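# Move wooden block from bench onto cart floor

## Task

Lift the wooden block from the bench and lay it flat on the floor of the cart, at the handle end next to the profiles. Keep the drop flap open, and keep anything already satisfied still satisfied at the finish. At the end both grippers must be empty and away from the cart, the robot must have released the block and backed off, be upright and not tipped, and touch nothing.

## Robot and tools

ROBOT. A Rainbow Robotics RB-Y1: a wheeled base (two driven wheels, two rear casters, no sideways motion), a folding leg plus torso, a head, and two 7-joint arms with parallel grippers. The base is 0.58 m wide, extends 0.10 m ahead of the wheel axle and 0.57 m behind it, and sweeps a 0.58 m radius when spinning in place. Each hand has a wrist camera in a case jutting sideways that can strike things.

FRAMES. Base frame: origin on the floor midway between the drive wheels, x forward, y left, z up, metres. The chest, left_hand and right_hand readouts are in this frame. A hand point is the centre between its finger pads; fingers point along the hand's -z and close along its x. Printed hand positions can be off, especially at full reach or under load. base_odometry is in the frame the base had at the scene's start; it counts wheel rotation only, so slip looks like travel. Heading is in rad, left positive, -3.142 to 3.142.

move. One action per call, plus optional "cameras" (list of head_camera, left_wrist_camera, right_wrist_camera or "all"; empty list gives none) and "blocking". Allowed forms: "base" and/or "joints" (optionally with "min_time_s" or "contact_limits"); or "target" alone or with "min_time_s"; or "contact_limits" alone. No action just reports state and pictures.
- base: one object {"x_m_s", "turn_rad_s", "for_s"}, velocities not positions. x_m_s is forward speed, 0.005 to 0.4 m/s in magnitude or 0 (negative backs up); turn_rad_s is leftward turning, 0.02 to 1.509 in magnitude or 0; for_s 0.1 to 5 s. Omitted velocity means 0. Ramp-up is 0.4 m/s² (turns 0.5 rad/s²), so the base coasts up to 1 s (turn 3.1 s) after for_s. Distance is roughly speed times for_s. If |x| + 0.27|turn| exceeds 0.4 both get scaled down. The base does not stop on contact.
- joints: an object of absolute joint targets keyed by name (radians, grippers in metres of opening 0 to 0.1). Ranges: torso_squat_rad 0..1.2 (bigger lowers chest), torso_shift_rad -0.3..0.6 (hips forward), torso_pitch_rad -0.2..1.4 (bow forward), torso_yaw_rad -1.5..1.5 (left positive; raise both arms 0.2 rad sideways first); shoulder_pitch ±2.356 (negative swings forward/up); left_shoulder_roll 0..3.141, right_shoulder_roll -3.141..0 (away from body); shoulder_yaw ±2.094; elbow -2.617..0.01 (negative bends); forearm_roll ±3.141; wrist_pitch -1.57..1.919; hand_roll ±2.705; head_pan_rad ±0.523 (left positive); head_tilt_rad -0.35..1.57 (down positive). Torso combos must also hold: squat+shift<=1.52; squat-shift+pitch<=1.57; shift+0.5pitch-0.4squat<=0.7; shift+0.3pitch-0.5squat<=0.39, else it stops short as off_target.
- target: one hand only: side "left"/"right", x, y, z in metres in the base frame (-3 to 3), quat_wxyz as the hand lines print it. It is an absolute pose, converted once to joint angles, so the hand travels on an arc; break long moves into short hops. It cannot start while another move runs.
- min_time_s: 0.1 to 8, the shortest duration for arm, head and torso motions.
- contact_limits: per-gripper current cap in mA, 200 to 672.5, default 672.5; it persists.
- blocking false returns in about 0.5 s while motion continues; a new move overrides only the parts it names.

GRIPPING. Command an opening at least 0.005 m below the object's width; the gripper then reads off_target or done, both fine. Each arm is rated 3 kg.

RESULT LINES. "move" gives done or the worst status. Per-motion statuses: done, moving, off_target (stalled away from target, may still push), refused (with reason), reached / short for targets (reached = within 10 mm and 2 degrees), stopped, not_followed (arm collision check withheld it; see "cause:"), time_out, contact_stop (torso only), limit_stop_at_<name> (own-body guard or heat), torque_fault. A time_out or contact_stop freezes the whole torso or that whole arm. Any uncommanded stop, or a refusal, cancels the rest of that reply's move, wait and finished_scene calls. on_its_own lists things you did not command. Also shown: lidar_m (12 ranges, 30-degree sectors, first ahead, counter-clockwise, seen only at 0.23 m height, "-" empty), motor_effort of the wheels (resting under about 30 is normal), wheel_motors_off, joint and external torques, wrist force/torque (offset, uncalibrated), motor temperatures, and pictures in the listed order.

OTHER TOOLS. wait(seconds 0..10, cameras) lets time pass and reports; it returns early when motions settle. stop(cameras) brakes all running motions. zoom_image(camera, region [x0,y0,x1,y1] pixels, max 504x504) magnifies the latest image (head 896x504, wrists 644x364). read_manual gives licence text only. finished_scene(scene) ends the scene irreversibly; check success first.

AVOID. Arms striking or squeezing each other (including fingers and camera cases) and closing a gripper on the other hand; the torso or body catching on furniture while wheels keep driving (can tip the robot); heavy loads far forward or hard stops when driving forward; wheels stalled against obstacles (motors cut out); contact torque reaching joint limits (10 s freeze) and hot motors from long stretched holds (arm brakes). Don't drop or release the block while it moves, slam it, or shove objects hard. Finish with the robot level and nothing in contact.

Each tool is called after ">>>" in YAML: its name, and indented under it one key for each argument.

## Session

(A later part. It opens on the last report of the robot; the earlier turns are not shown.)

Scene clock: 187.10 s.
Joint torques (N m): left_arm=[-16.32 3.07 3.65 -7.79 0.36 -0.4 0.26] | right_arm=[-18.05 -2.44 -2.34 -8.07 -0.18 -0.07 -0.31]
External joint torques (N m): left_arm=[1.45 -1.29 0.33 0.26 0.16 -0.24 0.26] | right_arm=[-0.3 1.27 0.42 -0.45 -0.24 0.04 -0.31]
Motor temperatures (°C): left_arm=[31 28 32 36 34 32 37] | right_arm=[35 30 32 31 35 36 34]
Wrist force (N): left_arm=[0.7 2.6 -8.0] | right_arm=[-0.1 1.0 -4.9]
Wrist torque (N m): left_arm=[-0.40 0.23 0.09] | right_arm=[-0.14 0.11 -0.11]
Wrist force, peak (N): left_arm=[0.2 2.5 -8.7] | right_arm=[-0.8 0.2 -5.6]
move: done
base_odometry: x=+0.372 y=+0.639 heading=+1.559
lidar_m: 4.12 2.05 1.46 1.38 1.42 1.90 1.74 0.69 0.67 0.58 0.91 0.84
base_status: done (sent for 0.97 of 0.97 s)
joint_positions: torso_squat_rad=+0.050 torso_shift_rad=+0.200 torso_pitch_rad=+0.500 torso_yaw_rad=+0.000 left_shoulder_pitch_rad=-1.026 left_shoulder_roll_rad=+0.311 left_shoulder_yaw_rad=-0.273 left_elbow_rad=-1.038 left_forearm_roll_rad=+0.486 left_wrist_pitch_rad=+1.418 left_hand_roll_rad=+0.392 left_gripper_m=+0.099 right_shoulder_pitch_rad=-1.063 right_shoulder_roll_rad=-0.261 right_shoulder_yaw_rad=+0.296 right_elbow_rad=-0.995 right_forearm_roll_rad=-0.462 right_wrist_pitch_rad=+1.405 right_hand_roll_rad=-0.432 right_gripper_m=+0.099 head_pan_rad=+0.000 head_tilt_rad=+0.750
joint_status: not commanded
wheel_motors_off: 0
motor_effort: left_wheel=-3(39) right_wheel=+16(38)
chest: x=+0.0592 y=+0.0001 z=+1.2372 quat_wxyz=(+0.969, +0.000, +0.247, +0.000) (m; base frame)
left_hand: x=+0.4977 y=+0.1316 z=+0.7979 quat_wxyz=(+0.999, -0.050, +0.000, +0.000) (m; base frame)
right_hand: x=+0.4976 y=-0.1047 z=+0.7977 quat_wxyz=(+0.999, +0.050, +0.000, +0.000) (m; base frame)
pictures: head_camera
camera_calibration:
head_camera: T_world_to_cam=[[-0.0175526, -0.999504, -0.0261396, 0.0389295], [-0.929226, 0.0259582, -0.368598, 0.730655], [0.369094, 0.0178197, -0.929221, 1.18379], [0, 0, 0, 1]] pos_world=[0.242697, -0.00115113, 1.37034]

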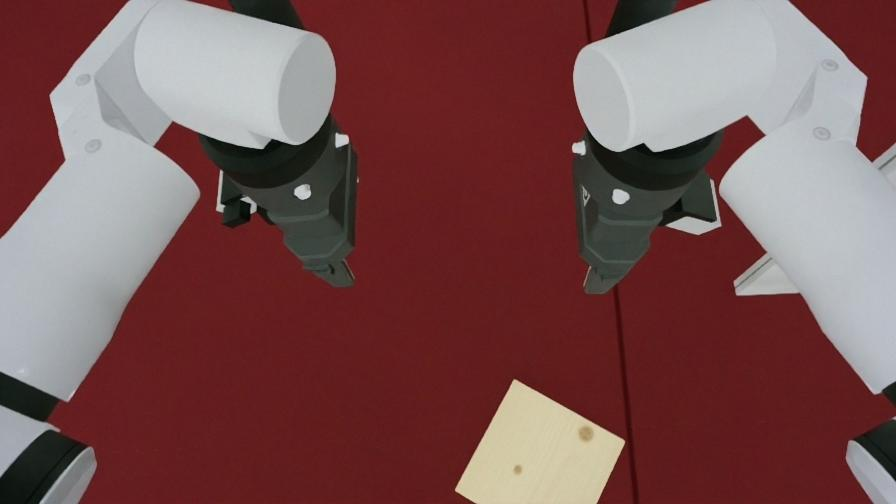

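>>> move:
  base: {"turn_rad_s":-0.7,"for_s":1.5}
  cameras: []

>>> move:
  base: {"x_m_s":-0.4,"for_s":1.0}
  cameras: []

>>> move:
  base: {"turn_rad_s":-0.9,"for_s":2.17}
  cameras: []

>>> move:
  base: {"x_m_s":-0.4,"for_s":2.13}
  cameras: []

>>> move:
  base: {"turn_rad_s":0.6,"for_s":1.513}
  joints: {"torso_squat_rad":1.02,"torso_shift_rad":0.48,"torso_pitch_rad":1.02,"head_tilt_rad":0.0}
  cameras: ["head_camera"]

Scene clock: 214.50 s.
Joint torques (N m): left_arm=[-16.42 2.98 3.62 -7.81 0.33 -0.41 0.37] | right_arm=[-17.97 -2.26 -2.18 -8.14 -0.23 -0.12 -0.28]
External joint torques (N m): left_arm=[1.35 -1.39 0.3 0.25 0.13 -0.24 0.37] | right_arm=[-0.22 1.44 0.58 -0.53 -0.29 0 -0.28]
Motor temperatures (°C): left_arm=[31 28 31 36 34 32 37] | right_arm=[35 30 32 31 35 36 34]
Wrist force (N): left_arm=[0.1 2.0 -7.1] | right_arm=[-0.7 0.6 -5.0]
Wrist torque (N m): left_arm=[-0.35 0.10 0.09] | right_arm=[-0.10 0.04 -0.09]
Wrist force, peak (N): left_arm=[0.3 3.1 -8.5] | right_arm=[-0.3 1.2 -5.6]
move: done
base_odometry: x=+0.372 y=+0.639 heading=+0.510
lidar_m: 0.92 0.85 4.02 2.04 1.45 1.38 1.40 1.90 4.66 0.70 0.67 0.55
base_status: done (sent for 1.5 of 1.5 s)
joint_positions: torso_squat_rad=+0.050 torso_shift_rad=+0.200 torso_pitch_rad=+0.500 torso_yaw_rad=+0.000 left_shoulder_pitch_rad=-1.026 left_shoulder_roll_rad=+0.311 left_shoulder_yaw_rad=-0.273 left_elbow_rad=-1.038 left_forearm_roll_rad=+0.486 left_wrist_pitch_rad=+1.418 left_hand_roll_rad=+0.392 left_gripper_m=+0.099 right_shoulder_pitch_rad=-1.063 right_shoulder_roll_rad=-0.261 right_shoulder_yaw_rad=+0.296 right_elbow_rad=-0.995 right_forearm_roll_rad=-0.462 right_wrist_pitch_rad=+1.405 right_hand_roll_rad=-0.432 right_gripper_m=+0.099 head_pan_rad=+0.000 head_tilt_rad=+0.750
joint_status: not commanded
wheel_motors_off: 0
motor_effort: left_wheel=+15(34) right_wheel=-3(36)
chest: x=+0.0592 y=+0.0001 z=+1.2372 quat_wxyz=(+0.969, +0.000, +0.247, +0.000) (m; base frame)
left_hand: x=+0.4977 y=+0.1316 z=+0.7979 quat_wxyz=(+0.999, -0.050, +0.000, +0.000) (m; base frame)
right_hand: x=+0.4976 y=-0.1047 z=+0.7977 quat_wxyz=(+0.999, +0.050, +0.000, +0.000) (m; base frame)
pictures: none
No camera images: "cameras" was empty.

Scene clock: 217.07 s.
Joint torques (N m): left_arm=[-16.5 3.07 3.69 -7.83 0.3 -0.38 0.28] | right_arm=[-18.41 -2.43 -2.49 -8.3 -0.26 -0.17 -0.34]
External joint torques (N m): left_arm=[1.26 -1.29 0.37 0.23 0.1 -0.22 0.29] | right_arm=[-0.66 1.28 0.27 -0.69 -0.33 -0.06 -0.34]
Motor temperatures (°C): left_arm=[31 28 31 36 34 32 37] | right_arm=[35 30 32 31 35 36 34]
Wrist force (N): left_arm=[0.9 2.1 -7.7] | right_arm=[-0.7 0.4 -5.0]
Wrist torque (N m): left_arm=[-0.40 0.21 0.12] | right_arm=[-0.05 0.03 -0.10]
Wrist force, peak (N): left_arm=[0.9 2.0 -8.6] | right_arm=[-0.6 1.0 -5.6]
move: done
base_odometry: x=+0.022 y=+0.444 heading=+0.510
lidar_m: 1.22 2.08 4.80 1.52 1.08 1.02 1.05 1.43 3.50 1.12 0.84 0.92
base_status: done (sent for 1 of 1 s)
joint_positions: torso_squat_rad=+0.050 torso_shift_rad=+0.200 torso_pitch_rad=+0.500 torso_yaw_rad=+0.000 left_shoulder_pitch_rad=-1.026 left_shoulder_roll_rad=+0.311 left_shoulder_yaw_rad=-0.273 left_elbow_rad=-1.038 left_forearm_roll_rad=+0.486 left_wrist_pitch_rad=+1.418 left_hand_roll_rad=+0.392 left_gripper_m=+0.099 right_shoulder_pitch_rad=-1.063 right_shoulder_roll_rad=-0.261 right_shoulder_yaw_rad=+0.296 right_elbow_rad=-0.995 right_forearm_roll_rad=-0.462 right_wrist_pitch_rad=+1.405 right_hand_roll_rad=-0.432 right_gripper_m=+0.099 head_pan_rad=+0.000 head_tilt_rad=+0.750
joint_status: not commanded
wheel_motors_off: 0
motor_effort: left_wheel=-2(24) right_wheel=+3(38)
chest: x=+0.0592 y=+0.0001 z=+1.2373 quat_wxyz=(+0.969, +0.000, +0.247, +0.000) (m; base frame)
left_hand: x=+0.4977 y=+0.1316 z=+0.7979 quat_wxyz=(+0.999, -0.050, +0.000, +0.000) (m; base frame)
right_hand: x=+0.4976 y=-0.1047 z=+0.7977 quat_wxyz=(+0.999, +0.050, +0.000, +0.000) (m; base frame)
pictures: none
No camera images: "cameras" was empty.

Scene clock: 221.37 s.
Joint torques (N m): left_arm=[-16.71 2.92 3.48 -7.61 0.41 -0.38 0.3] | right_arm=[-18.56 -2.23 -2.46 -8.16 -0.26 0.01 -0.28]
External joint torques (N m): left_arm=[1.06 -1.45 0.16 0.45 0.21 -0.22 0.3] | right_arm=[-0.81 1.48 0.3 -0.54 -0.32 0.12 -0.28]
Motor temperatures (°C): left_arm=[31 28 31 36 34 32 37] | right_arm=[35 30 32 31 35 36 34]
Wrist force (N): left_arm=[0.8 1.5 -8.1] | right_arm=[-0.6 0.6 -5.0]
Wrist torque (N m): left_arm=[-0.28 0.15 0.07] | right_arm=[-0.07 0.06 -0.07]
Wrist force, peak (N): left_arm=[0.6 2.3 -8.6] | right_arm=[-0.5 0.7 -5.6]
move: done
base_odometry: x=+0.022 y=+0.444 heading=-1.440
lidar_m: 4.52 0.99 0.83 0.92 1.22 2.39 3.05 1.35 1.06 1.04 1.10 1.61
base_status: done (sent for 2.17 of 2.17 s)
joint_positions: torso_squat_rad=+0.050 torso_shift_rad=+0.200 torso_pitch_rad=+0.500 torso_yaw_rad=+0.000 left_shoulder_pitch_rad=-1.026 left_shoulder_roll_rad=+0.311 left_shoulder_yaw_rad=-0.273 left_elbow_rad=-1.038 left_forearm_roll_rad=+0.486 left_wrist_pitch_rad=+1.418 left_hand_roll_rad=+0.392 left_gripper_m=+0.099 right_shoulder_pitch_rad=-1.063 right_shoulder_roll_rad=-0.261 right_shoulder_yaw_rad=+0.296 right_elbow_rad=-0.995 right_forearm_roll_rad=-0.462 right_wrist_pitch_rad=+1.405 right_hand_roll_rad=-0.432 right_gripper_m=+0.099 head_pan_rad=+0.000 head_tilt_rad=+0.750
joint_status: not commanded
wheel_motors_off: 0
motor_effort: left_wheel=+14(40) right_wheel=-5(39)
chest: x=+0.0592 y=+0.0001 z=+1.2373 quat_wxyz=(+0.969, +0.000, +0.247, +0.000) (m; base frame)
left_hand: x=+0.4977 y=+0.1316 z=+0.7979 quat_wxyz=(+0.999, -0.050, +0.000, +0.000) (m; base frame)
right_hand: x=+0.4976 y=-0.1047 z=+0.7977 quat_wxyz=(+0.999, +0.050, +0.000, +0.000) (m; base frame)
pictures: none
No camera images: "cameras" was empty.

Scene clock: 224.97 s.
Joint torques (N m): left_arm=[-16.68 3.1 3.43 -7.6 0.33 -0.48 0.33] | right_arm=[-18.44 -2.4 -2.3 -8.19 -0.22 -0.08 -0.28]
External joint torques (N m): left_arm=[1.09 -1.26 0.1 0.46 0.14 -0.32 0.34] | right_arm=[-0.69 1.3 0.46 -0.57 -0.29 0.04 -0.28]
Motor temperatures (°C): left_arm=[31 28 31 36 34 32 37] | right_arm=[35 30 32 31 35 36 34]
Wrist force (N): left_arm=[0.2 2.4 -7.0] | right_arm=[-0.5 0.4 -4.9]
Wrist torque (N m): left_arm=[-0.38 0.09 0.04] | right_arm=[-0.07 0.06 -0.07]
Wrist force, peak (N): left_arm=[1.2 2.6 -8.5] | right_arm=[-0.4 0.7 -5.6]
move: done
base_odometry: x=-0.089 y=+1.290 heading=-1.440
lidar_m: 2.44 1.48 1.24 1.00 1.69 2.54 2.83 1.26 0.99 0.96 1.02 1.49
base_status: done (sent for 2.13 of 2.13 s)
joint_positions: torso_squat_rad=+0.050 torso_shift_rad=+0.200 torso_pitch_rad=+0.500 torso_yaw_rad=+0.000 left_shoulder_pitch_rad=-1.026 left_shoulder_roll_rad=+0.311 left_shoulder_yaw_rad=-0.273 left_elbow_rad=-1.038 left_forearm_roll_rad=+0.486 left_wrist_pitch_rad=+1.418 left_hand_roll_rad=+0.392 left_gripper_m=+0.099 right_shoulder_pitch_rad=-1.063 right_shoulder_roll_rad=-0.261 right_shoulder_yaw_rad=+0.296 right_elbow_rad=-0.995 right_forearm_roll_rad=-0.462 right_wrist_pitch_rad=+1.405 right_hand_roll_rad=-0.432 right_gripper_m=+0.099 head_pan_rad=+0.000 head_tilt_rad=+0.750
joint_status: not commanded
wheel_motors_off: 0
motor_effort: left_wheel=-8(23) right_wheel=+8(38)
chest: x=+0.0592 y=+0.0001 z=+1.2373 quat_wxyz=(+0.969, +0.000, +0.247, +0.000) (m; base frame)
left_hand: x=+0.4977 y=+0.1316 z=+0.7979 quat_wxyz=(+0.999, -0.050, +0.000, +0.000) (m; base frame)
right_hand: x=+0.4976 y=-0.1047 z=+0.7977 quat_wxyz=(+0.999, +0.050, +0.000, +0.000) (m; base frame)
pictures: none
No camera images: "cameras" was empty.

Scene clock: 229.10 s.
Joint torques (N m): left_arm=[-6.48 -0.16 1.31 -5.72 0.59 0.61 0.24] | right_arm=[-7.09 1.34 -0.7 -5.95 -0.46 0.87 -0.28]
External joint torques (N m): left_arm=[0.24 -0.88 0.32 0.14 0.04 -0.17 0.21] | right_arm=[-0.17 1.21 -0.04 -0.49 -0.1 0.1 -0.26]
Motor temperatures (°C): left_arm=[31 28 31 36 34 32 37] | right_arm=[35 30 32 31 35 36 34]
Wrist force (N): left_arm=[3.2 2.1 -7.2] | right_arm=[2.6 1.0 -4.2]
Wrist torque (N m): left_arm=[-0.38 0.29 0.09] | right_arm=[-0.10 0.24 -0.05]
Wrist force, peak (N): left_arm=[3.5 3.2 -8.1] | right_arm=[2.7 0.5 -5.0]
move: done
base_odometry: x=-0.089 y=+1.290 heading=-0.541
lidar_m: 1.71 1.00 1.61 2.15 4.30 1.42 1.02 0.95 0.99 1.32 3.14 1.48
base_status: done (sent for 1.5 of 1.5 s)
joint_positions: torso_squat_rad=+1.020 torso_shift_rad=+0.480 torso_pitch_rad=+1.020 torso_yaw_rad=+0.000 left_shoulder_pitch_rad=-1.026 left_shoulder_roll_rad=+0.311 left_shoulder_yaw_rad=-0.273 left_elbow_rad=-1.038 left_forearm_roll_rad=+0.487 left_wrist_pitch_rad=+1.418 left_hand_roll_rad=+0.392 left_gripper_m=+0.099 right_shoulder_pitch_rad=-1.063 right_shoulder_roll_rad=-0.261 right_shoulder_yaw_rad=+0.296 right_elbow_rad=-0.995 right_forearm_roll_rad=-0.462 right_wrist_pitch_rad=+1.405 right_hand_roll_rad=-0.432 right_gripper_m=+0.099 head_pan_rad=+0.000 head_tilt_rad=+0.000
joint_status: all done
wheel_motors_off: 0
motor_effort: left_wheel=-10(28) right_wheel=+15(40)
chest: x=+0.2049 y=+0.0000 z=+0.7674 quat_wxyz=(+0.873, +0.000, +0.488, +0.000) (m; base frame)
left_hand: x=+0.3669 y=+0.1315 z=+0.1682 quat_wxyz=(+0.965, -0.048, +0.257, +0.013) (m; base frame)
right_hand: x=+0.3668 y=-0.1047 z=+0.1681 quat_wxyz=(+0.965, +0.048, +0.257, -0.013) (m; base frame)
pictures: head_camera
camera_calibration:
head_camera: T_world_to_cam=[[-0.0111357, -0.999504, -0.0294511, 0.0285518], [-0.82078, 0.0259593, -0.570655, 0.856167], [0.571136, 0.0178182, -0.820662, 0.42447], [0, 0, 0, 1]] pos_world=[0.460612, -0.00125112, 0.837763]

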